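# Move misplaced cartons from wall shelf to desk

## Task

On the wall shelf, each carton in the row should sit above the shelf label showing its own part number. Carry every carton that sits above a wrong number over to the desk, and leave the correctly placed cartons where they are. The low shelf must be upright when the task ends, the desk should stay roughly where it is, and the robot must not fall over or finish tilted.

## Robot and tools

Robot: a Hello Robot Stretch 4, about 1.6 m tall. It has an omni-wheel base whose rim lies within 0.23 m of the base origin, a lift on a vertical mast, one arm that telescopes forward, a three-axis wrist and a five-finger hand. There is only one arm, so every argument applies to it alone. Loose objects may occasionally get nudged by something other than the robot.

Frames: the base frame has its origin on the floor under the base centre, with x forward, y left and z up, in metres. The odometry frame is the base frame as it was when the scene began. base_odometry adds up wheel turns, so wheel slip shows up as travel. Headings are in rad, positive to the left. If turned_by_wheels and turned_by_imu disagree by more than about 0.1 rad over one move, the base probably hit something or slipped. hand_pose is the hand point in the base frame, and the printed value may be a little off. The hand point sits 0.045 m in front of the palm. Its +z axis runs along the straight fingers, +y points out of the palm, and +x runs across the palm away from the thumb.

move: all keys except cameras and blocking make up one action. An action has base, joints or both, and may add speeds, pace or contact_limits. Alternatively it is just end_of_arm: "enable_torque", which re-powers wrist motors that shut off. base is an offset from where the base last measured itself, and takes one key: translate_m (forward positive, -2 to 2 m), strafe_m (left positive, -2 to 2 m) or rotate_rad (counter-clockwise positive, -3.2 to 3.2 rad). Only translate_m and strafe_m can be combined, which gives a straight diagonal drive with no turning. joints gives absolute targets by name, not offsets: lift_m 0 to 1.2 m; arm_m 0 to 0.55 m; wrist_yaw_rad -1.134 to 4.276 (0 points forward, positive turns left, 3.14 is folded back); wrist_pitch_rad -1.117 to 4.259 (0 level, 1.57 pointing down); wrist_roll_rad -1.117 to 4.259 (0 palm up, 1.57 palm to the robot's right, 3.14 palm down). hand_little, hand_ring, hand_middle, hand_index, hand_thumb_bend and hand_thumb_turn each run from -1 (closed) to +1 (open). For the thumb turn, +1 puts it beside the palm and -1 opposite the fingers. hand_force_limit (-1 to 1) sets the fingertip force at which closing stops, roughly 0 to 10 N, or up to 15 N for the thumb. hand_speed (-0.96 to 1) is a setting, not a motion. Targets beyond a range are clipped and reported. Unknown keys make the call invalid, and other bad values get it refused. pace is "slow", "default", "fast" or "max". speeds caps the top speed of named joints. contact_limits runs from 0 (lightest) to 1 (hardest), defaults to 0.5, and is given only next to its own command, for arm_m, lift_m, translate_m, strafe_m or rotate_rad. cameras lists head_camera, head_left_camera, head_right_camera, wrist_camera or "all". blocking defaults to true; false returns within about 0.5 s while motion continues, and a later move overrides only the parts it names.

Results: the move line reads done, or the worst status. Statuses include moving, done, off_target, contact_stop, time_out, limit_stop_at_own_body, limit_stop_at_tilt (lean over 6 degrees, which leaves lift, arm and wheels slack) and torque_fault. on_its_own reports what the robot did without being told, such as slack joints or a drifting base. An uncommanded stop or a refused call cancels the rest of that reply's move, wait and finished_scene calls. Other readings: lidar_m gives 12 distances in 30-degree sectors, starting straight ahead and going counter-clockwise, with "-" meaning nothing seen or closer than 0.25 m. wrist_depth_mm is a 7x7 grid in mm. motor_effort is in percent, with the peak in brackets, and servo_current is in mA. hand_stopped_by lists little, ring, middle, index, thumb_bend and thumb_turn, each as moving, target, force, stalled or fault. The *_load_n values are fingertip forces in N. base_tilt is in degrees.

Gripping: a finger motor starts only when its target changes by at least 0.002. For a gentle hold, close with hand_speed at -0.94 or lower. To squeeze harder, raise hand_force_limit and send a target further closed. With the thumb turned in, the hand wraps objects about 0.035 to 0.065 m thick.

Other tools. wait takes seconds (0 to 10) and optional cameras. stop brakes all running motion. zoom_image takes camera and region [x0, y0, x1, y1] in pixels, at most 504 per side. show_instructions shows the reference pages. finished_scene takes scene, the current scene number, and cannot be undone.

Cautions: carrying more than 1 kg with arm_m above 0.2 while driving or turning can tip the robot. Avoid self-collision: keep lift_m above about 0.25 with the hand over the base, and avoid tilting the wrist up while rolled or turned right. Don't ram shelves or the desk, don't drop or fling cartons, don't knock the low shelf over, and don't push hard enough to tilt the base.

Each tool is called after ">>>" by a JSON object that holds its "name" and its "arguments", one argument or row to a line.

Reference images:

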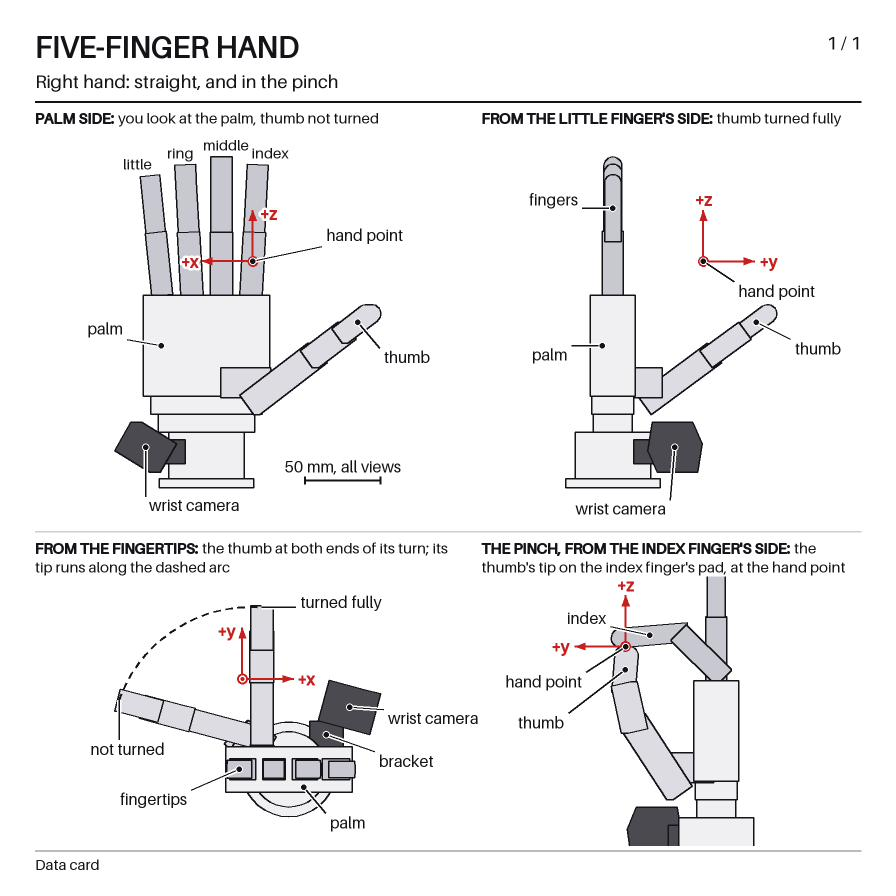

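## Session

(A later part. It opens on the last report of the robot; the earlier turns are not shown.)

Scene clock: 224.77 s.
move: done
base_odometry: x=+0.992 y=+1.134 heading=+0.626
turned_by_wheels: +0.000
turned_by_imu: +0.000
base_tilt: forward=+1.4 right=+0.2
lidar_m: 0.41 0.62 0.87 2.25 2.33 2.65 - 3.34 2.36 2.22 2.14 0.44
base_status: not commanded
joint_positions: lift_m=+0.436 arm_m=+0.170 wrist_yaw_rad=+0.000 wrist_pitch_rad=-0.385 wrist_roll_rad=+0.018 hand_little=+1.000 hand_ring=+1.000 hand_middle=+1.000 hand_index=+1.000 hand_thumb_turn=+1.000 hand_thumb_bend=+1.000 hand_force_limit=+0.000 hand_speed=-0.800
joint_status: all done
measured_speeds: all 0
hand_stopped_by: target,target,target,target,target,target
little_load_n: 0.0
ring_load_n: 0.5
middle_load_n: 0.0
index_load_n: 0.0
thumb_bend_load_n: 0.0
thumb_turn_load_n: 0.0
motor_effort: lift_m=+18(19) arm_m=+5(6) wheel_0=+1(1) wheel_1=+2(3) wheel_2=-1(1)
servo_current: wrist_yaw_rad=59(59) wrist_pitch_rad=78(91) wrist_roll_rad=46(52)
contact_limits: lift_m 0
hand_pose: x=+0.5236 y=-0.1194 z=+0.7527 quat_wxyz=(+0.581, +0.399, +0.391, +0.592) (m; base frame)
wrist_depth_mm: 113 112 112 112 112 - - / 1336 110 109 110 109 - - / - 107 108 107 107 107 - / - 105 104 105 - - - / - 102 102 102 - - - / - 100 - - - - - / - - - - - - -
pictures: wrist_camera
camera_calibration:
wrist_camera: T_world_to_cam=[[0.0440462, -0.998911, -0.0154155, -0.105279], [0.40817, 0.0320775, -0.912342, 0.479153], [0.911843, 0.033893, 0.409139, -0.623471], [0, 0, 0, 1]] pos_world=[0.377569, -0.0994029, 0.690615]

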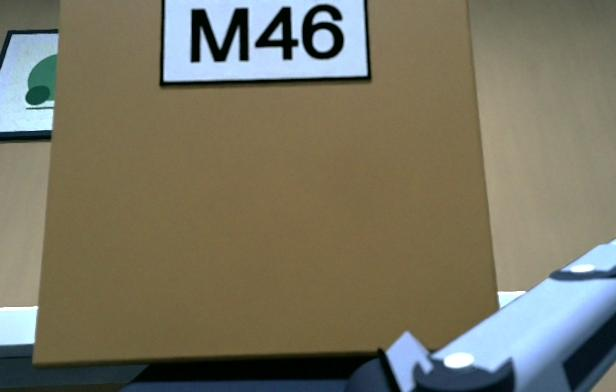

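>>> {"name": "move", "arguments": {
  "joints": {"lift_m": 0.526, "wrist_pitch_rad": -0.125, "arm_m": 0.156},
  "speeds": {"lift_m": 0.05, "wrist_pitch_rad": 0.15, "arm_m": 0.01},
  "cameras": ["wrist_camera"]
}}

>>> {"name": "move", "arguments": {
  "joints": {"lift_m": 0.617, "wrist_pitch_rad": 0.105, "arm_m": 0.157, "wrist_roll_rad": 0.0},
  "speeds": {"lift_m": 0.047, "wrist_pitch_rad": 0.12, "arm_m": 0.01, "wrist_roll_rad": 0.1},
  "cameras": ["head_camera", "wrist_camera"]
}}

Scene clock: 229.50 s.
move: done
base_odometry: x=+0.992 y=+1.134 heading=+0.626
turned_by_wheels: +0.000
turned_by_imu: +0.000
base_tilt: forward=+1.4 right=+0.2
lidar_m: 0.46 0.65 0.87 2.27 2.33 2.62 - 3.32 2.33 2.22 2.14 0.50
base_status: not commanded
joint_positions: lift_m=+0.526 arm_m=+0.156 wrist_yaw_rad=+0.000 wrist_pitch_rad=-0.118 wrist_roll_rad=+0.018 hand_little=+1.000 hand_ring=+1.000 hand_middle=+1.000 hand_index=+1.000 hand_thumb_turn=+1.000 hand_thumb_bend=+1.000 hand_force_limit=+0.000 hand_speed=-0.800
joint_status: all done
measured_speeds: all 0
hand_stopped_by: target,target,target,target,target,target
little_load_n: 0.0
ring_load_n: 0.5
middle_load_n: 0.5
index_load_n: 0.0
thumb_bend_load_n: 0.0
thumb_turn_load_n: 0.0
motor_effort: lift_m=+25(27) arm_m=-6(9) wheel_0=+1(1) wheel_1=+3(3) wheel_2=-1(1)
servo_current: wrist_yaw_rad=46(59) wrist_pitch_rad=52(85) wrist_roll_rad=39(65)
hand_pose: x=+0.5399 y=-0.1194 z=+0.7890 quat_wxyz=(+0.524, +0.474, +0.465, +0.533) (m; base frame)
wrist_depth_mm: 1138 113 113 112 112 - - / - 110 110 110 110 - - / - 107 108 107 107 107 - / - 105 104 105 - - - / - 103 102 102 - - - / - 101 - - - - - / - - - - - - -
pictures: wrist_camera
camera_calibration:
wrist_camera: T_world_to_cam=[[0.0384299, -0.998907, -0.0265954, -0.0935869], [0.152841, 0.0321778, -0.987727, 0.702918], [0.987503, 0.0338933, 0.153911, -0.492724], [0, 0, 0, 1]] pos_world=[0.382728, -0.0994029, 0.767638]

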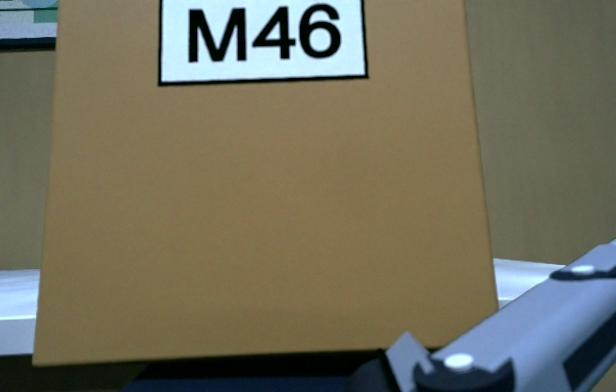

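Scene clock: 231.87 s.
move: done
base_odometry: x=+0.992 y=+1.134 heading=+0.626
turned_by_wheels: +0.000
turned_by_imu: +0.000
base_tilt: forward=+1.4 right=+0.2
lidar_m: 0.48 0.63 0.88 2.25 2.31 2.62 - 3.32 2.36 2.20 2.16 0.66
base_status: not commanded
joint_positions: lift_m=+0.617 arm_m=+0.157 wrist_yaw_rad=+0.000 wrist_pitch_rad=+0.110 wrist_roll_rad=+0.003 hand_little=+1.000 hand_ring=+1.000 hand_middle=+1.000 hand_index=+1.000 hand_thumb_turn=+1.000 hand_thumb_bend=+1.000 hand_force_limit=+0.000 hand_speed=-0.800
joint_status: all done
measured_speeds: all 0
hand_stopped_by: target,target,target,target,target,target
little_load_n: 0.0
ring_load_n: 0.0
middle_load_n: 0.0
index_load_n: 0.0
thumb_bend_load_n: 0.0
thumb_turn_load_n: 0.0
motor_effort: lift_m=+24(26) arm_m=+6(9) wheel_0=+1(1) wheel_1=+3(3) wheel_2=-1(1)
servo_current: wrist_yaw_rad=46(59) wrist_pitch_rad=52(59) wrist_roll_rad=52(72)
hand_pose: x=+0.5544 y=-0.1185 z=+0.8302 quat_wxyz=(+0.471, +0.528, +0.526, +0.472) (m; base frame)
wrist_depth_mm: - 116 116 116 116 116 - / - 114 114 113 113 - - / - 112 - 111 111 - - / - 109 108 109 108 - - / - 106 106 106 - - - / - 104 103 103 103 - - / 263 - 102 102 - - -
pictures: head_camera, wrist_camera
camera_calibration:
wrist_camera: T_world_to_cam=[[0.0330359, -0.999261, -0.0196675, -0.0950142], [-0.0742033, 0.0171717, -0.997095, 0.873381], [0.996696, 0.0343993, -0.0735812, -0.32952], [0, 0, 0, 1]] pos_world=[0.396378, -0.0986061, 0.844728]

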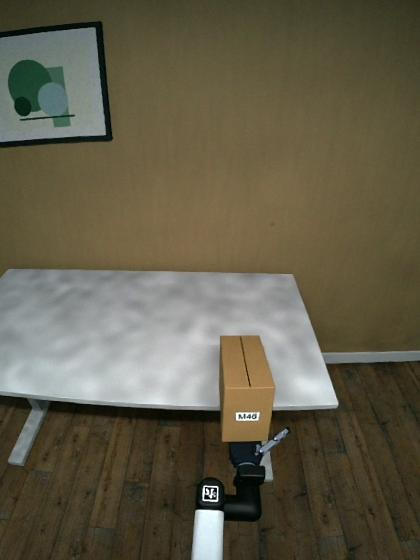

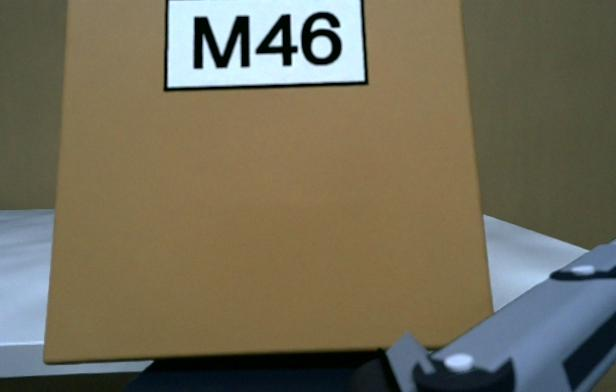

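>>> {"name": "move", "arguments": {
  "joints": {"arm_m": 0.242},
  "speeds": {"arm_m": 0.05},
  "contact_limits": {"arm_m": 0.1},
  "cameras": ["wrist_camera"]
}}

>>> {"name": "move", "arguments": {
  "joints": {"lift_m": 0.694, "wrist_pitch_rad": 0.297, "arm_m": 0.260},
  "speeds": {"lift_m": 0.049, "wrist_pitch_rad": 0.12, "arm_m": 0.012},
  "cameras": ["head_camera", "wrist_camera"]
}}

Scene clock: 237.27 s.
move: done
base_odometry: x=+0.992 y=+1.134 heading=+0.626
turned_by_wheels: +0.000
turned_by_imu: +0.000
base_tilt: forward=+1.4 right=+0.3
lidar_m: 0.56 0.61 0.88 2.27 2.33 2.64 - 3.31 2.35 2.21 2.13 0.66
base_status: not commanded
joint_positions: lift_m=+0.617 arm_m=+0.242 wrist_yaw_rad=+0.000 wrist_pitch_rad=+0.110 wrist_roll_rad=+0.003 hand_little=+1.000 hand_ring=+1.000 hand_middle=+1.000 hand_index=+1.000 hand_thumb_turn=+1.000 hand_thumb_bend=+1.000 hand_force_limit=+0.000 hand_speed=-0.800
joint_status: all done
measured_speeds: all 0
hand_stopped_by: target,target,target,target,target,target
little_load_n: 0.0
ring_load_n: 0.0
middle_load_n: 0.0
index_load_n: 0.0
thumb_bend_load_n: 0.0
thumb_turn_load_n: 0.0
motor_effort: lift_m=+24(24) arm_m=+6(9) wheel_0=+1(1) wheel_1=+3(3) wheel_2=-1(1)
servo_current: wrist_yaw_rad=46(59) wrist_pitch_rad=52(52) wrist_roll_rad=46(59)
contact_limits: arm_m 0.1
hand_pose: x=+0.6394 y=-0.1185 z=+0.8302 quat_wxyz=(+0.471, +0.528, +0.526, +0.472) (m; base frame)
wrist_depth_mm: - 116 116 115 116 116 - / - 114 114 113 113 - - / - 112 - 111 110 - - / - 108 108 109 108 - - / - 106 106 106 - - - / - 104 103 103 103 - - / 220 205 102 102 - - -
pictures: wrist_camera
camera_calibration:
wrist_camera: T_world_to_cam=[[0.0330359, -0.999261, -0.0196675, -0.0978223], [-0.0742033, 0.0171717, -0.997095, 0.879688], [0.996696, 0.0343993, -0.0735812, -0.414239], [0, 0, 0, 1]] pos_world=[0.481378, -0.0986061, 0.844728]

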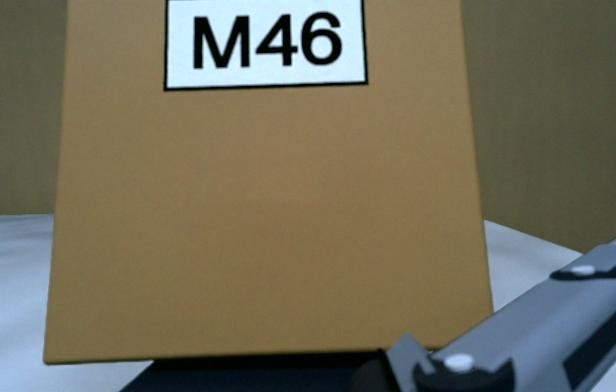

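Scene clock: 239.30 s.
move: done
base_odometry: x=+0.992 y=+1.134 heading=+0.626
turned_by_wheels: +0.000
turned_by_imu: +0.000
base_tilt: forward=+1.4 right=+0.3
lidar_m: 0.59 0.66 0.89 2.26 2.31 2.64 - 3.35 2.32 2.20 2.12 0.67
base_status: not commanded
joint_positions: lift_m=+0.694 arm_m=+0.260 wrist_yaw_rad=+0.000 wrist_pitch_rad=+0.301 wrist_roll_rad=+0.003 hand_little=+1.000 hand_ring=+1.000 hand_middle=+1.000 hand_index=+1.000 hand_thumb_turn=+1.000 hand_thumb_bend=+1.000 hand_force_limit=+0.000 hand_speed=-0.800
joint_status: all done
measured_speeds: all 0
hand_stopped_by: target,target,target,target,target,target
little_load_n: 0.0
ring_load_n: 0.0
middle_load_n: 0.0
index_load_n: 0.0
thumb_bend_load_n: 0.0
thumb_turn_load_n: 0.0
motor_effort: lift_m=+23(25) arm_m=+6(9) wheel_0=+1(1) wheel_1=+2(3) wheel_2=-1(1)
servo_current: wrist_yaw_rad=52(59) wrist_pitch_rad=46(52) wrist_roll_rad=52(65)
hand_pose: x=+0.6600 y=-0.1185 z=+0.8637 quat_wxyz=(+0.419, +0.570, +0.568, +0.420) (m; base frame)
wrist_depth_mm: - 121 121 121 120 - - / - 118 118 118 118 - - / - 116 - 115 115 - - / - 112 112 113 112 - - / - 110 111 110 110 110 - / - 108 108 107 107 107 - / 260 247 106 108 - - -
pictures: head_camera, wrist_camera
camera_calibration:
wrist_camera: T_world_to_cam=[[0.0287823, -0.999255, -0.025695, -0.0898169], [-0.261781, 0.0172732, -0.964973, 1.01056], [0.964698, 0.0345006, -0.261089, -0.249257], [0, 0, 0, 1]] pos_world=[0.507589, -0.0986062, 0.90778]

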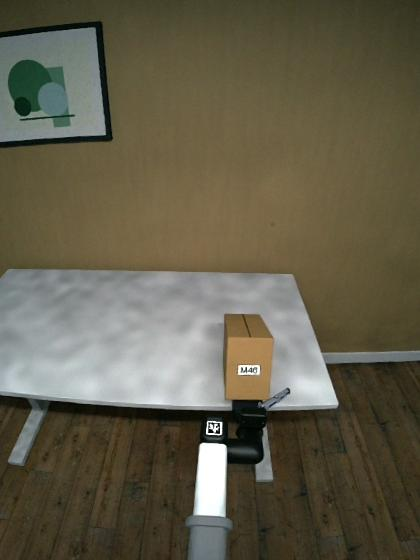

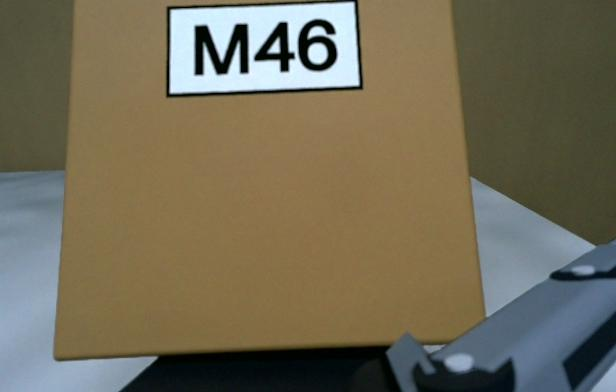

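>>> {"name": "move", "arguments": {
  "joints": {"lift_m": 0.771, "wrist_pitch_rad": 0.506, "arm_m": 0.297},
  "speeds": {"lift_m": 0.044, "wrist_pitch_rad": 0.12, "arm_m": 0.021},
  "cameras": ["wrist_camera"]
}}

>>> {"name": "move", "arguments": {
  "joints": {"lift_m": 0.801, "wrist_pitch_rad": 0.592, "arm_m": 0.317},
  "speeds": {"lift_m": 0.035, "wrist_pitch_rad": 0.1, "arm_m": 0.023},
  "cameras": ["wrist_camera"]
}}

>>> {"name": "move", "arguments": {
  "joints": {"lift_m": 0.832, "arm_m": 0.286},
  "speeds": {"lift_m": 0.03, "arm_m": 0.03},
  "cameras": ["head_camera", "wrist_camera"]
}}

Scene clock: 244.63 s.
move: done
base_odometry: x=+0.992 y=+1.134 heading=+0.626
turned_by_wheels: +0.000
turned_by_imu: +0.000
base_tilt: forward=+1.4 right=+0.2
lidar_m: 0.62 0.64 0.89 2.26 2.32 2.66 - 3.34 2.35 2.22 2.11 0.66
base_status: not commanded
joint_positions: lift_m=+0.771 arm_m=+0.297 wrist_yaw_rad=+0.000 wrist_pitch_rad=+0.508 wrist_roll_rad=+0.003 hand_little=+1.000 hand_ring=+1.000 hand_middle=+1.000 hand_index=+1.000 hand_thumb_turn=+1.000 hand_thumb_bend=+1.000 hand_force_limit=+0.000 hand_speed=-0.800
joint_status: all done
measured_speeds: all 0
hand_stopped_by: target,target,target,target,target,target
little_load_n: 0.0
ring_load_n: 0.0
middle_load_n: 0.0
index_load_n: 0.0
thumb_bend_load_n: 0.0
thumb_turn_load_n: 0.0
motor_effort: lift_m=+23(25) arm_m=+6(9) wheel_0=+1(1) wheel_1=+2(3) wheel_2=-1(1)
servo_current: wrist_yaw_rad=46(52) wrist_pitch_rad=39(59) wrist_roll_rad=33(65)
hand_pose: x=+0.6904 y=-0.1185 z=+0.8936 quat_wxyz=(+0.358, +0.611, +0.609, +0.359) (m; base frame)
wrist_depth_mm: - 124 124 123 123 - - / - 122 121 121 121 - - / - 119 - 118 118 - - / - 116 115 115 115 114 - / - 114 113 113 112 112 - / - 111 - 110 110 - - / 287 273 - 109 - - -
pictures: wrist_camera
camera_calibration:
wrist_camera: T_world_to_cam=[[0.0228608, -0.999256, -0.0310771, -0.081024], [-0.455236, 0.0172707, -0.890203, 1.11418], [0.890077, 0.0344981, -0.454502, -0.0463854], [0, 0, 0, 1]] pos_world=[0.550354, -0.0986062, 0.968247]

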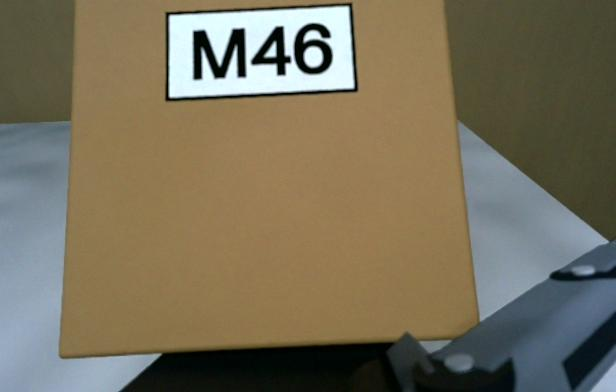

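Scene clock: 245.90 s.
move: done
base_odometry: x=+0.992 y=+1.134 heading=+0.626
turned_by_wheels: +0.000
turned_by_imu: +0.000
base_tilt: forward=+1.3 right=+0.2
lidar_m: 0.62 0.63 0.84 2.27 2.35 2.63 - 3.34 2.34 2.21 2.12 0.65
base_status: not commanded
joint_positions: lift_m=+0.801 arm_m=+0.317 wrist_yaw_rad=+0.000 wrist_pitch_rad=+0.594 wrist_roll_rad=+0.003 hand_little=+1.000 hand_ring=+1.000 hand_middle=+1.000 hand_index=+1.000 hand_thumb_turn=+1.000 hand_thumb_bend=+1.000 hand_force_limit=+0.000 hand_speed=-0.800
joint_status: all done
measured_speeds: all 0
hand_stopped_by: target,target,target,target,target,target
little_load_n: 0.0
ring_load_n: 0.0
middle_load_n: 0.0
index_load_n: 0.0
thumb_bend_load_n: 0.0
thumb_turn_load_n: 0.0
motor_effort: lift_m=+23(24) arm_m=+6(9) wheel_0=+1(1) wheel_1=+2(3) wheel_2=-1(1)
servo_current: wrist_yaw_rad=46(52) wrist_pitch_rad=46(59) wrist_roll_rad=59(59)
hand_pose: x=+0.7049 y=-0.1185 z=+0.9048 quat_wxyz=(+0.331, +0.626, +0.623, +0.332) (m; base frame)
wrist_depth_mm: - 126 125 125 124 - - / - 123 122 122 121 - - / - 120 120 119 118 - - / - 117 116 116 115 116 - / - 115 114 114 113 113 - / - 111 - 111 111 - - / 293 283 - 110 - - -
pictures: wrist_camera
camera_calibration:
wrist_camera: T_world_to_cam=[[0.020128, -0.999255, -0.0329159, -0.0774152], [-0.529551, 0.0172702, -0.848102, 1.14504], [0.848039, 0.0345013, -0.528809, 0.0427107], [0, 0, 0, 1]] pos_world=[0.571697, -0.0986062, 0.991152]

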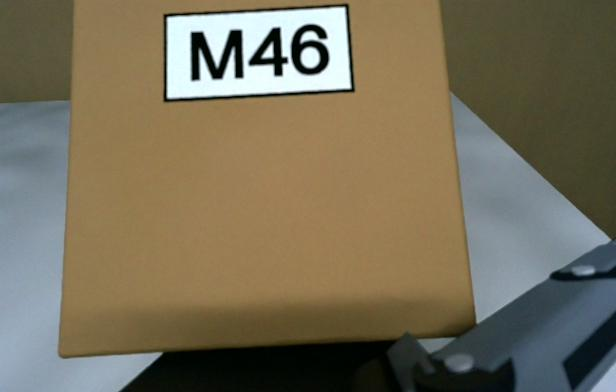

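Scene clock: 247.30 s.
move: done
base_odometry: x=+0.992 y=+1.134 heading=+0.626
turned_by_wheels: +0.000
turned_by_imu: +0.000
base_tilt: forward=+1.4 right=+0.2
lidar_m: 0.62 0.63 0.86 2.27 2.32 2.60 - 3.32 2.35 2.22 2.14 0.66
base_status: not commanded
joint_positions: lift_m=+0.832 arm_m=+0.286 wrist_yaw_rad=+0.000 wrist_pitch_rad=+0.595 wrist_roll_rad=+0.003 hand_little=+1.000 hand_ring=+1.000 hand_middle=+1.000 hand_index=+1.000 hand_thumb_turn=+1.000 hand_thumb_bend=+1.000 hand_force_limit=+0.000 hand_speed=-0.800
joint_status: all done
measured_speeds: all 0
hand_stopped_by: target,target,target,target,target,target
little_load_n: 0.0
ring_load_n: 0.0
middle_load_n: 0.0
index_load_n: 0.0
thumb_bend_load_n: -0.5
thumb_turn_load_n: 0.0
motor_effort: lift_m=+23(24) arm_m=-5(8) wheel_0=+1(1) wheel_1=+2(3) wheel_2=-1(1)
servo_current: wrist_yaw_rad=46(59) wrist_pitch_rad=46(46) wrist_roll_rad=26(65)
hand_pose: x=+0.6740 y=-0.1185 z=+0.9355 quat_wxyz=(+0.331, +0.626, +0.624, +0.332) (m; base frame)
wrist_depth_mm: - - 174 173 172 - - / - 170 168 168 168 - - / - 166 165 164 163 - - / - - 161 161 160 - - / - 158 158 156 157 - - / - 155 155 153 154 - - / - - - 117 - - -
pictures: head_camera, wrist_camera
camera_calibration:
wrist_camera: T_world_to_cam=[[0.0200712, -0.999255, -0.0329495, -0.0757184], [-0.530919, 0.017273, -0.847247, 1.15478], [0.847185, 0.0344988, -0.530177, 0.0868926], [0, 0, 0, 1]] pos_world=[0.540997, -0.0986062, 1.02195]

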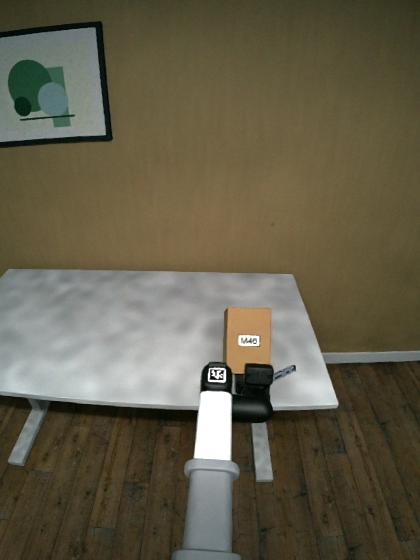

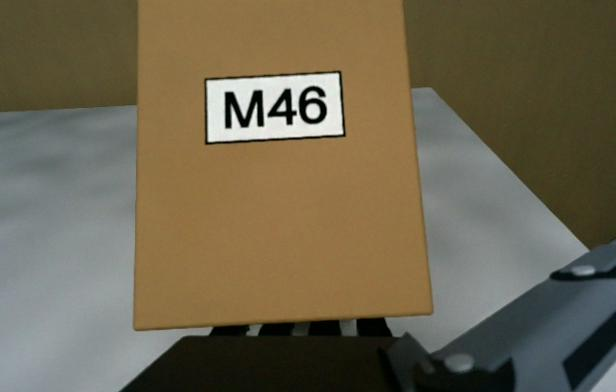

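>>> {"name": "move", "arguments": {
  "joints": {"lift_m": 0.859, "arm_m": 0.259},
  "speeds": {"lift_m": 0.03, "arm_m": 0.03}
}}

>>> {"name": "move", "arguments": {
  "joints": {"lift_m": 0.768, "arm_m": 0.199, "wrist_pitch_rad": 0.372},
  "speeds": {"lift_m": 0.06, "arm_m": 0.036, "wrist_pitch_rad": 0.14},
  "cameras": ["head_camera", "wrist_camera"]
}}

Scene clock: 251.10 s.
move: done
base_odometry: x=+0.992 y=+1.134 heading=+0.626
turned_by_wheels: +0.000
turned_by_imu: +0.000
base_tilt: forward=+1.3 right=+0.3
lidar_m: 0.64 0.64 0.86 2.26 2.33 2.61 - 3.34 2.34 2.20 2.12 0.64
base_status: not commanded
joint_positions: lift_m=+0.859 arm_m=+0.259 wrist_yaw_rad=+0.000 wrist_pitch_rad=+0.595 wrist_roll_rad=+0.003 hand_little=+1.000 hand_ring=+1.000 hand_middle=+1.000 hand_index=+1.000 hand_thumb_turn=+1.000 hand_thumb_bend=+1.000 hand_force_limit=+0.000 hand_speed=-0.800
joint_status: all done
measured_speeds: all 0
hand_stopped_by: target,target,target,target,target,target
little_load_n: 0.0
ring_load_n: 0.5
middle_load_n: 0.0
index_load_n: 0.0
thumb_bend_load_n: 0.0
thumb_turn_load_n: 0.0
motor_effort: lift_m=+22(24) arm_m=-6(9) wheel_0=+1(1) wheel_1=+2(3) wheel_2=-1(1)
servo_current: wrist_yaw_rad=46(59) wrist_pitch_rad=46(52) wrist_roll_rad=52(59)
hand_pose: x=+0.6471 y=-0.1185 z=+0.9625 quat_wxyz=(+0.331, +0.626, +0.624, +0.332) (m; base frame)
wrist_depth_mm: - - 216 216 214 - - / - - 211 210 208 - - / - - 206 204 204 - - / - - 201 200 199 - - / - - 195 196 195 - - / - - 191 191 191 - - / - - - 117 - - -
pictures: none

Scene clock: 253.13 s.
move: done
base_odometry: x=+0.992 y=+1.134 heading=+0.626
turned_by_wheels: +0.000
turned_by_imu: +0.000
base_tilt: forward=+1.3 right=+0.2
lidar_m: 0.59 0.65 0.89 2.27 2.32 2.63 - 3.35 2.34 2.21 2.12 0.66
base_status: not commanded
joint_positions: lift_m=+0.768 arm_m=+0.199 wrist_yaw_rad=+0.000 wrist_pitch_rad=+0.386 wrist_roll_rad=+0.003 hand_little=+1.000 hand_ring=+1.000 hand_middle=+1.000 hand_index=+1.000 hand_thumb_turn=+1.000 hand_thumb_bend=+1.000 hand_force_limit=+0.000 hand_speed=-0.800
joint_status: all done
measured_speeds: all 0
hand_stopped_by: target,target,target,target,target,target
little_load_n: -0.5
ring_load_n: 0.5
middle_load_n: 0.0
index_load_n: 0.0
thumb_bend_load_n: -0.5
thumb_turn_load_n: 0.0
motor_effort: lift_m=+17(21) arm_m=-6(9) wheel_0=+1(1) wheel_1=+2(3) wheel_2=-1(1)
servo_current: wrist_yaw_rad=52(59) wrist_pitch_rad=78(104) wrist_roll_rad=39(52)
hand_pose: x=+0.5978 y=-0.1185 z=+0.9186 quat_wxyz=(+0.394, +0.588, +0.586, +0.395) (m; base frame)
wrist_depth_mm: - - 214 214 215 - - / - - 210 210 210 - - / - - 205 206 204 - - / - - 202 201 202 - - / - - 198 198 197 - - / - - 194 193 194 - - / - - - 117 - - -
pictures: head_camera, wrist_camera
camera_calibration:
wrist_camera: T_world_to_cam=[[0.0264778, -0.999256, -0.02806, -0.083065], [-0.343371, 0.0172706, -0.939041, 1.07224], [0.938827, 0.0344987, -0.342658, -0.0845027], [0, 0, 0, 1]] pos_world=[0.449709, -0.0986062, 0.975592]

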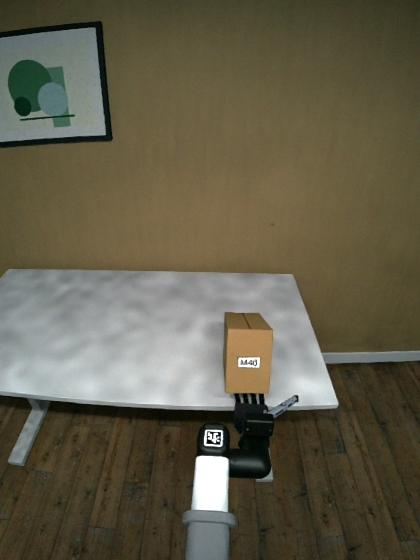

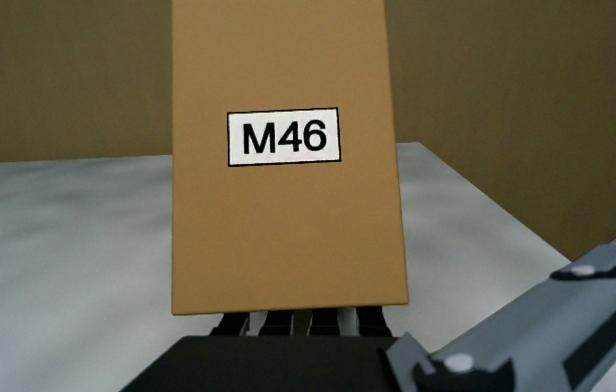

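>>> {"name": "move", "arguments": {
  "joints": {"lift_m": 0.646, "arm_m": 0.162, "wrist_pitch_rad": 0.122},
  "speeds": {"lift_m": 0.06, "arm_m": 0.018, "wrist_pitch_rad": 0.132},
  "cameras": ["head_camera", "wrist_camera"]
}}

>>> {"name": "move", "arguments": {
  "joints": {"arm_m": 0.138},
  "speeds": {"arm_m": 0.03},
  "cameras": ["head_camera", "wrist_camera"]
}}

Scene clock: 260.67 s.
move: done
base_odometry: x=+0.992 y=+1.134 heading=+0.626
turned_by_wheels: +0.000
turned_by_imu: +0.000
base_tilt: forward=+1.3 right=+0.2
lidar_m: 0.55 0.65 0.86 2.27 2.30 2.65 - 3.32 2.34 2.21 2.13 0.67
base_status: not commanded
joint_positions: lift_m=+0.646 arm_m=+0.162 wrist_yaw_rad=+0.000 wrist_pitch_rad=+0.139 wrist_roll_rad=+0.003 hand_little=+1.000 hand_ring=+1.000 hand_middle=+1.000 hand_index=+1.000 hand_thumb_turn=+1.000 hand_thumb_bend=+1.000 hand_force_limit=+0.000 hand_speed=-0.800
joint_status: all done
measured_speeds: all 0
hand_stopped_by: target,target,target,target,target,target
little_load_n: 0.0
ring_load_n: 0.5
middle_load_n: 0.0
index_load_n: 0.0
thumb_bend_load_n: 0.0
thumb_turn_load_n: 0.0
motor_effort: lift_m=+17(18) arm_m=-5(9) wheel_0=+1(1) wheel_1=+2(3) wheel_2=-1(1)
servo_current: wrist_yaw_rad=52(59) wrist_pitch_rad=98(124) wrist_roll_rad=46(59)
hand_pose: x=+0.5606 y=-0.1185 z=+0.8531 quat_wxyz=(+0.463, +0.535, +0.533, +0.465) (m; base frame)
wrist_depth_mm: - - 212 211 210 - - / - - 208 208 207 - - / - - 204 203 203 - - / - - 201 201 200 - - / - - 198 198 197 - - / - - 195 195 194 - - / 272 279 - 117 - - -
pictures: head_camera, wrist_camera
camera_calibration:
wrist_camera: T_world_to_cam=[[0.0324425, -0.999261, -0.0206293, -0.0936178], [-0.103514, 0.0171698, -0.99448, 0.91077], [0.994099, 0.0343989, -0.10288, -0.307577], [0, 0, 0, 1]] pos_world=[0.403077, -0.0986061, 0.872167]

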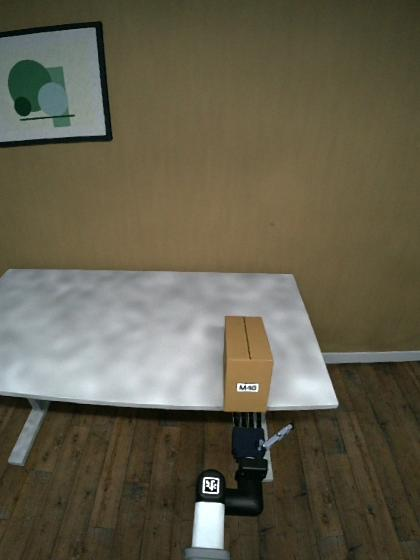

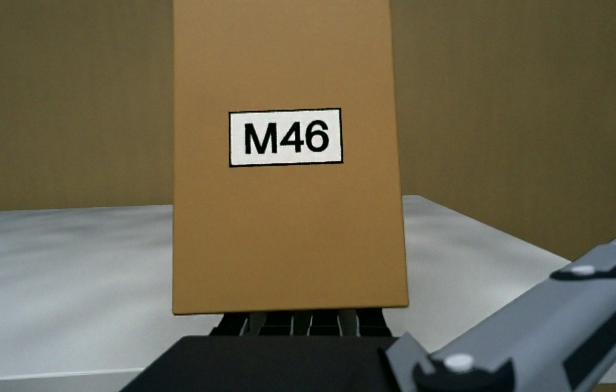

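Scene clock: 261.83 s.
move: done
base_odometry: x=+0.992 y=+1.134 heading=+0.626
turned_by_wheels: +0.000
turned_by_imu: +0.000
base_tilt: forward=+1.4 right=+0.2
lidar_m: 0.55 0.64 0.85 2.28 2.31 2.61 - 3.28 2.37 2.20 2.14 0.66
base_status: not commanded
joint_positions: lift_m=+0.646 arm_m=+0.138 wrist_yaw_rad=+0.000 wrist_pitch_rad=+0.139 wrist_roll_rad=+0.003 hand_little=+1.000 hand_ring=+1.000 hand_middle=+1.000 hand_index=+1.000 hand_thumb_turn=+1.000 hand_thumb_bend=+1.000 hand_force_limit=+0.000 hand_speed=-0.800
joint_status: all done
measured_speeds: all 0
hand_stopped_by: target,target,target,target,target,target
little_load_n: 0.0
ring_load_n: 0.5
middle_load_n: 0.5
index_load_n: 0.0
thumb_bend_load_n: 0.0
thumb_turn_load_n: 0.0
motor_effort: lift_m=+17(17) arm_m=-6(9) wheel_0=+1(1) wheel_1=+2(3) wheel_2=-1(1)
servo_current: wrist_yaw_rad=46(52) wrist_pitch_rad=98(98) wrist_roll_rad=52(65)
hand_pose: x=+0.5367 y=-0.1185 z=+0.8531 quat_wxyz=(+0.463, +0.535, +0.533, +0.465) (m; base frame)
wrist_depth_mm: - - 215 211 208 - - / - - 211 208 206 - - / - - 208 204 201 - - / - - 205 200 198 - - / - - 202 198 195 - - / - - 199 195 193 - - / 287 286 - 117 - - -
pictures: head_camera, wrist_camera
camera_calibration:
wrist_camera: T_world_to_cam=[[0.0324425, -0.999261, -0.0206293, -0.0928425], [-0.103514, 0.0171698, -0.99448, 0.908296], [0.994099, 0.0343989, -0.10288, -0.283818], [0, 0, 0, 1]] pos_world=[0.379177, -0.0986061, 0.872167]

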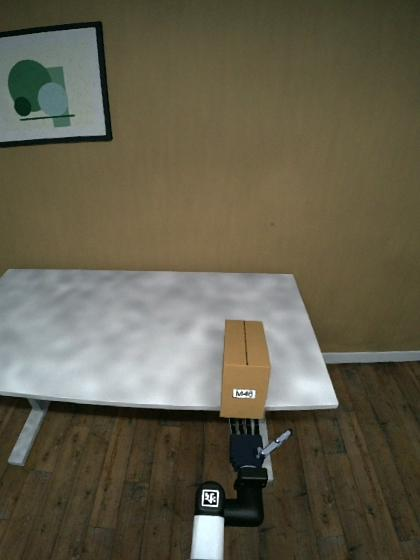

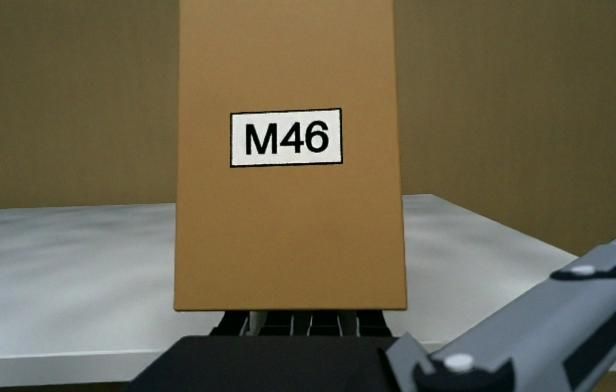

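>>> {"name": "move", "arguments": {
  "joints": {"lift_m": 0.548, "arm_m": 0.132, "wrist_pitch_rad": -0.1},
  "speeds": {"lift_m": 0.06, "arm_m": 0.01, "wrist_pitch_rad": 0.15},
  "cameras": ["wrist_camera"]
}}

>>> {"name": "move", "arguments": {
  "joints": {"lift_m": 0.50},
  "speeds": {"lift_m": 0.05},
  "cameras": ["wrist_camera"]
}}

Scene clock: 268.07 s.
move: done
base_odometry: x=+0.992 y=+1.134 heading=+0.626
turned_by_wheels: +0.000
turned_by_imu: +0.000
base_tilt: forward=+1.4 right=+0.2
lidar_m: 0.52 0.64 0.88 2.26 2.32 2.64 - 3.35 2.35 2.22 2.10 0.68
base_status: not commanded
joint_positions: lift_m=+0.548 arm_m=+0.132 wrist_yaw_rad=+0.000 wrist_pitch_rad=-0.082 wrist_roll_rad=+0.003 hand_little=+1.000 hand_ring=+1.000 hand_middle=+1.000 hand_index=+1.000 hand_thumb_turn=+1.000 hand_thumb_bend=+1.000 hand_force_limit=+0.000 hand_speed=-0.800
joint_status: all done
measured_speeds: all 0
hand_stopped_by: target,target,target,target,target,target
little_load_n: 0.0
ring_load_n: 0.5
middle_load_n: 0.5
index_load_n: 0.0
thumb_bend_load_n: 0.0
thumb_turn_load_n: 0.0
motor_effort: lift_m=+18(19) arm_m=-6(9) wheel_0=+1(1) wheel_1=+2(3) wheel_2=-1(1)
servo_current: wrist_yaw_rad=52(59) wrist_pitch_rad=98(137) wrist_roll_rad=52(72)
hand_pose: x=+0.5188 y=-0.1185 z=+0.8043 quat_wxyz=(+0.519, +0.480, +0.478, +0.521) (m; base frame)
wrist_depth_mm: 1098 - 224 220 218 - - / - - 217 215 211 - - / - - 213 209 206 - - / - - 209 204 202 - - / - - 202 200 196 - - / 279 281 199 196 194 273 - / 276 277 - 117 - - -
pictures: wrist_camera
camera_calibration:
wrist_camera: T_world_to_cam=[[0.0361753, -0.999261, -0.0130134, -0.10133], [0.117113, 0.0171712, -0.99297, 0.742261], [0.99246, 0.0343969, 0.117648, -0.447554], [0, 0, 0, 1]] pos_world=[0.360916, -0.0986061, 0.788378]

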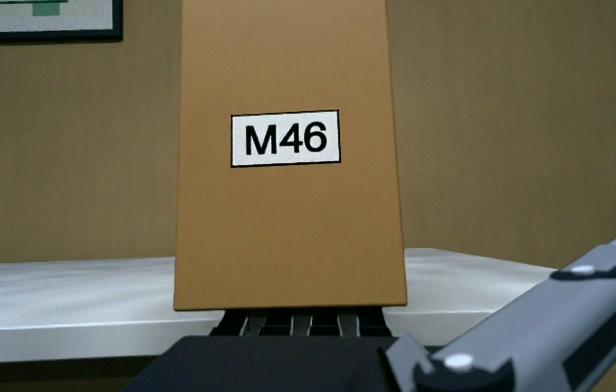

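Scene clock: 269.47 s.
move: done
base_odometry: x=+0.992 y=+1.134 heading=+0.626
turned_by_wheels: +0.000
turned_by_imu: +0.000
base_tilt: forward=+1.3 right=+0.2
lidar_m: 0.53 0.62 0.86 2.26 2.28 2.65 - 3.30 2.35 2.23 2.08 0.67
base_status: not commanded
joint_positions: lift_m=+0.500 arm_m=+0.132 wrist_yaw_rad=+0.000 wrist_pitch_rad=-0.091 wrist_roll_rad=+0.003 hand_little=+1.000 hand_ring=+1.000 hand_middle=+1.000 hand_index=+1.000 hand_thumb_turn=+1.000 hand_thumb_bend=+1.000 hand_force_limit=+0.000 hand_speed=-0.800
joint_status: all done
measured_speeds: all 0
hand_stopped_by: target,target,target,target,target,target
little_load_n: 0.0
ring_load_n: 0.0
middle_load_n: 0.0
index_load_n: 0.0
thumb_bend_load_n: 0.0
thumb_turn_load_n: 0.0
motor_effort: lift_m=+16(17) arm_m=-6(6) wheel_0=+1(1) wheel_1=+2(3) wheel_2=-1(1)
servo_current: wrist_yaw_rad=52(59) wrist_pitch_rad=52(104) wrist_roll_rad=59(59)
hand_pose: x=+0.5181 y=-0.1185 z=+0.7584 quat_wxyz=(+0.521, +0.478, +0.476, +0.523) (m; base frame)
wrist_depth_mm: 1138 - 213 210 208 - - / - - 210 206 204 - - / - - 207 203 201 - - / - - 203 200 198 - - / - - 201 198 196 278 278 / 281 279 279 208 207 - - / - - - 117 - - -
pictures: wrist_camera
camera_calibration:
wrist_camera: T_world_to_cam=[[0.0362944, -0.999261, -0.0126811, -0.102213], [0.126232, 0.017172, -0.991852, 0.691237], [0.991337, 0.0343979, 0.126762, -0.447745], [0, 0, 0, 1]] pos_world=[0.360319, -0.0986061, 0.741066]

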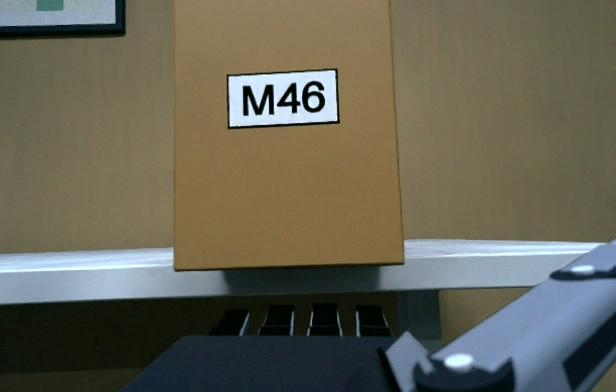

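>>> {"name": "move", "arguments": {
  "joints": {"arm_m": 0.02}
}}

>>> {"name": "move", "arguments": {
  "joints": {"lift_m": 0.61, "wrist_pitch_rad": 0.0}
}}

>>> {"name": "move", "arguments": {
  "joints": {"arm_m": 0.225},
  "speeds": {"arm_m": 0.06},
  "contact_limits": {"arm_m": 0.1},
  "cameras": ["head_camera", "wrist_camera"]
}}

Scene clock: 274.70 s.
move: done
base_odometry: x=+0.992 y=+1.134 heading=+0.626
turned_by_wheels: +0.000
turned_by_imu: +0.000
base_tilt: forward=+1.3 right=+0.2
lidar_m: 0.53 0.61 0.87 2.27 2.32 2.64 - 3.32 2.37 2.21 2.10 0.65
base_status: not commanded
joint_positions: lift_m=+0.500 arm_m=+0.020 wrist_yaw_rad=+0.000 wrist_pitch_rad=-0.091 wrist_roll_rad=+0.003 hand_little=+1.000 hand_ring=+1.000 hand_middle=+1.000 hand_index=+1.000 hand_thumb_turn=+1.000 hand_thumb_bend=+1.000 hand_force_limit=+0.000 hand_speed=-0.800
joint_status: all done
measured_speeds: all 0
hand_stopped_by: target,target,target,target,target,target
little_load_n: 0.0
ring_load_n: 0.0
middle_load_n: 0.0
index_load_n: 0.0
thumb_bend_load_n: 0.0
thumb_turn_load_n: 0.0
motor_effort: lift_m=+16(16) arm_m=-6(9) wheel_0=+1(1) wheel_1=+2(3) wheel_2=-1(1)
servo_current: wrist_yaw_rad=52(52) wrist_pitch_rad=52(59) wrist_roll_rad=46(65)
hand_pose: x=+0.4061 y=-0.1185 z=+0.7584 quat_wxyz=(+0.521, +0.478, +0.476, +0.523) (m; base frame)
wrist_depth_mm: 1281 1255 - - - - - / - - 327 324 - - - / - - 324 319 - - - / - - 319 314 - - - / - - 314 310 - - - / - - - 186 - - - / - - - 117 - - -
pictures: none

Scene clock: 276.20 s.
move: done
base_odometry: x=+0.992 y=+1.134 heading=+0.626
turned_by_wheels: +0.000
turned_by_imu: +0.000
base_tilt: forward=+1.4 right=+0.4
lidar_m: 0.54 0.63 0.90 2.26 2.34 2.65 - 3.32 2.34 2.20 2.13 0.65
base_status: not commanded
joint_positions: lift_m=+0.610 arm_m=+0.020 wrist_yaw_rad=+0.000 wrist_pitch_rad=+0.002 wrist_roll_rad=+0.003 hand_little=+1.000 hand_ring=+1.000 hand_middle=+1.000 hand_index=+1.000 hand_thumb_turn=+1.000 hand_thumb_bend=+1.000 hand_force_limit=+0.000 hand_speed=-0.800
joint_status: all done
measured_speeds: all 0
hand_stopped_by: target,target,target,target,target,target
little_load_n: 0.0
ring_load_n: 0.0
middle_load_n: 0.0
index_load_n: 0.0
thumb_bend_load_n: 0.0
thumb_turn_load_n: 0.0
motor_effort: lift_m=+22(25) arm_m=-6(6) wheel_0=+1(1) wheel_1=+3(3) wheel_2=-1(1)
servo_current: wrist_yaw_rad=46(59) wrist_pitch_rad=39(52) wrist_roll_rad=39(72)
hand_pose: x=+0.4126 y=-0.1185 z=+0.8477 quat_wxyz=(+0.499, +0.501, +0.499, +0.500) (m; base frame)
wrist_depth_mm: 1182 - - - - - - / - - - - - - - / - - 312 307 - - - / - - 309 306 - - - / - - 310 306 - - - / - - 307 306 192 - - / - - - 117 - - -
pictures: none

Scene clock: 280.07 s.
move: done
base_odometry: x=+0.992 y=+1.134 heading=+0.626
turned_by_wheels: +0.000
turned_by_imu: +0.000
base_tilt: forward=+1.4 right=+0.1
lidar_m: 0.63 0.67 0.89 2.26 2.32 2.65 - 3.30 2.34 2.23 2.12 0.65
base_status: not commanded
joint_positions: lift_m=+0.610 arm_m=+0.225 wrist_yaw_rad=+0.000 wrist_pitch_rad=+0.002 wrist_roll_rad=+0.003 hand_little=+1.000 hand_ring=+1.000 hand_middle=+1.000 hand_index=+1.000 hand_thumb_turn=+1.000 hand_thumb_bend=+1.000 hand_force_limit=+0.000 hand_speed=-0.800
joint_status: all done
measured_speeds: all 0
hand_stopped_by: target,target,target,target,target,target
little_load_n: 0.0
ring_load_n: 0.0
middle_load_n: -1.0
index_load_n: 0.0
thumb_bend_load_n: 0.0
thumb_turn_load_n: 0.0
motor_effort: lift_m=+22(22) arm_m=+6(9) wheel_0=+1(1) wheel_1=+2(3) wheel_2=-1(1)
servo_current: wrist_yaw_rad=46(59) wrist_pitch_rad=39(46) wrist_roll_rad=39(59)
contact_limits: arm_m 0.1
hand_pose: x=+0.6172 y=-0.1185 z=+0.8477 quat_wxyz=(+0.499, +0.501, +0.500, +0.500) (m; base frame)
wrist_depth_mm: - - - - - - - / - - - - - - - / - - 219 226 229 - - / - - 217 224 229 - - / - - 218 224 229 - - / - - 216 222 207 - - / 285 281 - 117 - - -
pictures: head_camera, wrist_camera
camera_calibration:
wrist_camera: T_world_to_cam=[[0.0349658, -0.999261, -0.015979, -0.101066], [0.0340881, 0.017172, -0.999271, 0.830431], [0.998807, 0.0343956, 0.0346634, -0.483945], [0, 0, 0, 1]] pos_world=[0.458594, -0.0986061, 0.844986]

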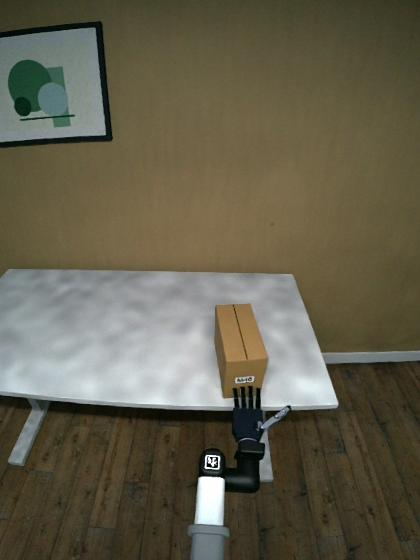

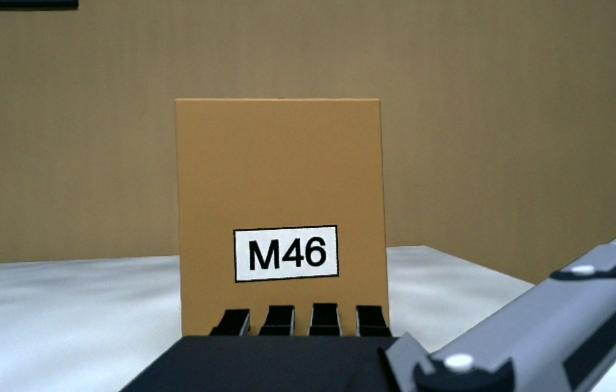

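>>> {"name": "move", "arguments": {
  "joints": {"arm_m": 0.0},
  "base": {"translate_m": -0.35},
  "pace": "fast",
  "cameras": ["head_camera"]
}}

>>> {"name": "move", "arguments": {
  "base": {"rotate_rad": -3.14},
  "joints": {"wrist_pitch_rad": 1.568, "wrist_roll_rad": 3.137},
  "pace": "fast"
}}

>>> {"name": "move", "arguments": {
  "base": {"translate_m": 2.0, "strafe_m": 0.245},
  "pace": "max"
}}

Scene clock: 289.83 s.
move: done
base_odometry: x=+0.708 y=+0.929 heading=+0.626
turned_by_wheels: +0.000
turned_by_imu: -0.001
base_tilt: forward=+1.4 right=+0.3
lidar_m: 0.96 0.98 1.34 2.24 2.13 2.65 - 3.36 2.39 2.21 2.31 1.05
base_status: done
joint_positions: lift_m=+0.610 arm_m=+0.002 wrist_yaw_rad=+0.000 wrist_pitch_rad=+0.002 wrist_roll_rad=+0.003 hand_little=+1.000 hand_ring=+1.000 hand_middle=+1.000 hand_index=+1.000 hand_thumb_turn=+1.000 hand_thumb_bend=+1.000 hand_force_limit=+0.000 hand_speed=-0.800
joint_status: all done
joint sent to its limit — arm_m, lower limit.
measured_speeds: all 0
hand_stopped_by: target,target,target,target,target,target
little_load_n: 0.0
ring_load_n: 0.0
middle_load_n: 0.0
index_load_n: 0.0
thumb_bend_load_n: 0.0
thumb_turn_load_n: 0.0
motor_effort: lift_m=+22(22) arm_m=-6(9) wheel_0=+0(9) wheel_1=+1(8) wheel_2=+0(16)
servo_current: wrist_yaw_rad=46(59) wrist_pitch_rad=46(52) wrist_roll_rad=33(65)
hand_pose: x=+0.3943 y=-0.1185 z=+0.8477 quat_wxyz=(+0.499, +0.501, +0.500, +0.500) (m; base frame)
wrist_depth_mm: 1576 1537 - - - - - / 1576 1576 - - - - - / - - - - - - - / - - - 788 - - - / - - - - - - - / - - - 187 - - - / - - - 117 - - -
pictures: head_camera

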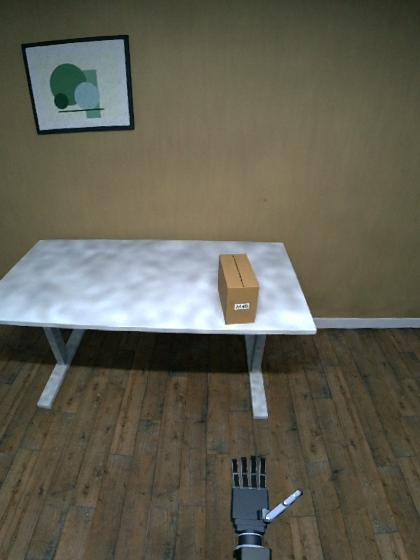

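Scene clock: 292.27 s.
move: done
base_odometry: x=+0.708 y=+0.929 heading=-2.514
turned_by_wheels: -3.140
turned_by_imu: -3.064
base_tilt: forward=+1.3 right=+0.3
lidar_m: 4.01 3.33 2.37 2.24 2.35 1.01 0.97 0.98 1.36 2.24 2.08 2.57
base_status: done
joint_positions: lift_m=+0.610 arm_m=+0.002 wrist_yaw_rad=+0.000 wrist_pitch_rad=+1.566 wrist_roll_rad=+3.133 hand_little=+1.000 hand_ring=+1.000 hand_middle=+1.000 hand_index=+1.000 hand_thumb_turn=+1.000 hand_thumb_bend=+1.000 hand_force_limit=+0.000 hand_speed=-0.800
joint_status: all done
measured_speeds: all 0
hand_stopped_by: target,target,target,target,target,target
little_load_n: 0.0
ring_load_n: 0.0
middle_load_n: 0.0
index_load_n: 0.0
thumb_bend_load_n: 0.0
thumb_turn_load_n: 0.0
motor_effort: lift_m=+22(22) arm_m=-6(6) wheel_0=+0(9) wheel_1=-2(12) wheel_2=-1(11)
servo_current: wrist_yaw_rad=52(59) wrist_pitch_rad=46(78) wrist_roll_rad=46(124)
hand_pose: x=+0.1134 y=-0.0571 z=+0.5662 quat_wxyz=(-0.002, +0.710, -0.704, +0.002) (m; base frame)
wrist_depth_mm: 768 759 741 521 512 517 715 / 759 750 741 517 508 512 707 / 750 750 732 508 504 500 699 / 750 732 732 512 504 500 699 / 741 732 723 508 500 707 699 / 732 732 723 707 699 699 - / 732 732 - 117 - - -
pictures: none

Scene clock: 298.07 s.
move: done
base_odometry: x=-0.767 y=-0.444 heading=-2.514
turned_by_wheels: +0.000
turned_by_imu: +0.003
base_tilt: forward=+1.3 right=+0.2
lidar_m: 2.01 2.09 2.16 2.02 2.17 2.87 3.85 3.13 2.14 2.04 2.53 2.38
base_status: done
joint_positions: lift_m=+0.610 arm_m=+0.002 wrist_yaw_rad=+0.000 wrist_pitch_rad=+1.566 wrist_roll_rad=+3.133 hand_little=+1.000 hand_ring=+1.000 hand_middle=+1.000 hand_index=+1.000 hand_thumb_turn=+1.000 hand_thumb_bend=+1.000 hand_force_limit=+0.000 hand_speed=-0.800
joint_status: not commanded
measured_speeds: all 0
hand_stopped_by: target,target,target,target,target,target
little_load_n: 0.0
ring_load_n: 0.0
middle_load_n: 0.0
index_load_n: 0.0
thumb_bend_load_n: 0.0
thumb_turn_load_n: 0.0
motor_effort: lift_m=+21(22) arm_m=-6(6) wheel_0=+1(8) wheel_1=-1(10) wheel_2=+1(17)
servo_current: wrist_yaw_rad=52(59) wrist_pitch_rad=46(52) wrist_roll_rad=33(72)
hand_pose: x=+0.1134 y=-0.0571 z=+0.5663 quat_wxyz=(-0.002, +0.710, -0.704, +0.002) (m; base frame)
wrist_depth_mm: 759 759 750 512 512 517 723 / 759 741 741 517 508 504 707 / 750 750 741 512 504 500 699 / 750 732 741 508 500 500 707 / 750 732 723 512 504 707 699 / 741 732 723 715 715 707 - / 741 732 - 117 - - -
pictures: none

>>> {"name": "move", "arguments": {
  "base": {"translate_m": 1.50, "strafe_m": 0.185},
  "joints": {"lift_m": 1.15},
  "pace": "fast",
  "cameras": ["head_camera"]
}}

>>> {"name": "move", "arguments": {
  "joints": {"arm_m": 0.53},
  "cameras": ["wrist_camera", "head_camera"]
}}

Scene clock: 305.13 s.
move: done
base_odometry: x=-1.873 y=-1.474 heading=-2.514
turned_by_wheels: +0.000
turned_by_imu: +0.002
base_tilt: forward=+1.4 right=+0.2
lidar_m: 0.51 0.53 1.07 1.90 1.98 2.70 - 3.21 2.55 2.59 0.74 0.53
base_status: done
joint_positions: lift_m=+1.150 arm_m=+0.002 wrist_yaw_rad=+0.000 wrist_pitch_rad=+1.566 wrist_roll_rad=+3.133 hand_little=+1.000 hand_ring=+1.000 hand_middle=+1.000 hand_index=+1.000 hand_thumb_turn=+1.000 hand_thumb_bend=+1.000 hand_force_limit=+0.000 hand_speed=-0.800
joint_status: all done
measured_speeds: all 0
hand_stopped_by: target,target,target,target,target,target
little_load_n: 0.0
ring_load_n: 0.0
middle_load_n: 0.0
index_load_n: -0.5
thumb_bend_load_n: 0.0
thumb_turn_load_n: 0.0
motor_effort: lift_m=+21(25) arm_m=-6(6) wheel_0=+1(7) wheel_1=+0(9) wheel_2=+0(14)
servo_current: wrist_yaw_rad=52(65) wrist_pitch_rad=39(52) wrist_roll_rad=52(65)
hand_pose: x=+0.1134 y=-0.0571 z=+1.1063 quat_wxyz=(-0.002, +0.710, -0.704, +0.002) (m; base frame)
wrist_depth_mm: 1336 1308 1308 415 1255 1281 1255 / 1281 1281 1308 1308 1255 1229 1255 / 1308 1281 1281 1255 1255 1281 1229 / 1308 1308 1281 1255 1229 1255 1205 / 1281 1281 1281 1281 1229 1229 1205 / 1281 1255 1281 1255 1229 1255 - / 1308 1255 - 117 - - -
pictures: head_camera

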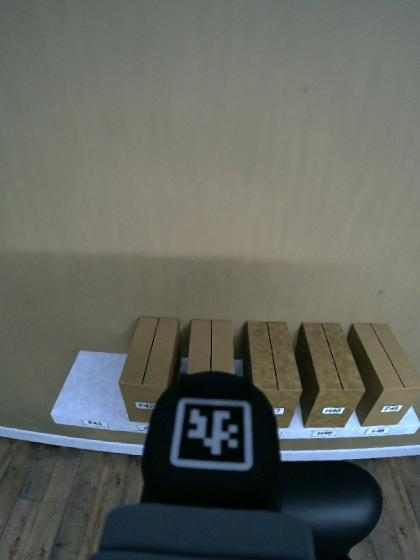

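Scene clock: 307.73 s.
move: done
base_odometry: x=-1.873 y=-1.474 heading=-2.514
turned_by_wheels: +0.000
turned_by_imu: +0.000
base_tilt: forward=+1.4 right=+0.2
lidar_m: 0.50 0.54 1.10 1.91 1.99 2.70 - 3.20 2.53 2.57 0.78 0.53
base_status: not commanded
joint_positions: lift_m=+1.150 arm_m=+0.530 wrist_yaw_rad=+0.000 wrist_pitch_rad=+1.566 wrist_roll_rad=+3.133 hand_little=+1.000 hand_ring=+1.000 hand_middle=+1.000 hand_index=+1.000 hand_thumb_turn=+1.000 hand_thumb_bend=+1.000 hand_force_limit=+0.000 hand_speed=-0.800
joint_status: all done
measured_speeds: all 0
hand_stopped_by: target,target,target,target,target,target
little_load_n: 0.0
ring_load_n: 0.0
middle_load_n: 0.0
index_load_n: 0.0
thumb_bend_load_n: 0.0
thumb_turn_load_n: 0.0
motor_effort: lift_m=+21(21) arm_m=+6(9) wheel_0=+1(1) wheel_1=+0(1) wheel_2=-1(1)
servo_current: wrist_yaw_rad=52(59) wrist_pitch_rad=46(52) wrist_roll_rad=33(65)
hand_pose: x=+0.6414 y=-0.0571 z=+1.1063 quat_wxyz=(-0.002, +0.710, -0.704, +0.002) (m; base frame)
wrist_depth_mm: 1336 1308 1308 1308 1255 1255 1255 / 1336 1308 1308 1281 1255 1255 1255 / 334 353 325 324 319 315 327 / 330 349 324 320 317 314 330 / 329 349 320 320 315 310 345 / 325 349 320 209 312 312 - / 325 329 - 117 - - -
pictures: head_camera, wrist_camera
camera_calibration:
wrist_camera: T_world_to_cam=[[0.00477549, 0.999366, -0.0352899, 0.118406], [0.999508, -0.00586436, -0.0308161, -0.604969], [-0.0310035, -0.0351254, -0.998902, 1.28078], [0, 0, 0, 1]] pos_world=[0.643814, -0.076891, 1.26491]

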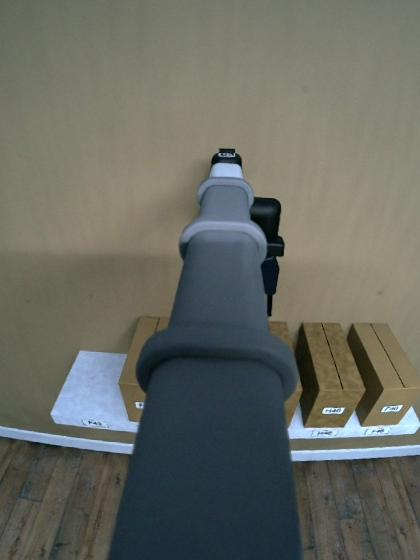

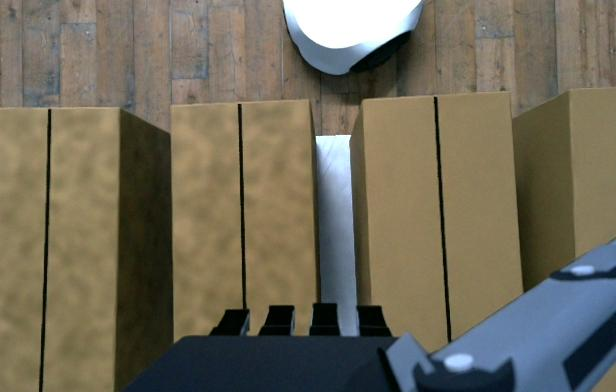

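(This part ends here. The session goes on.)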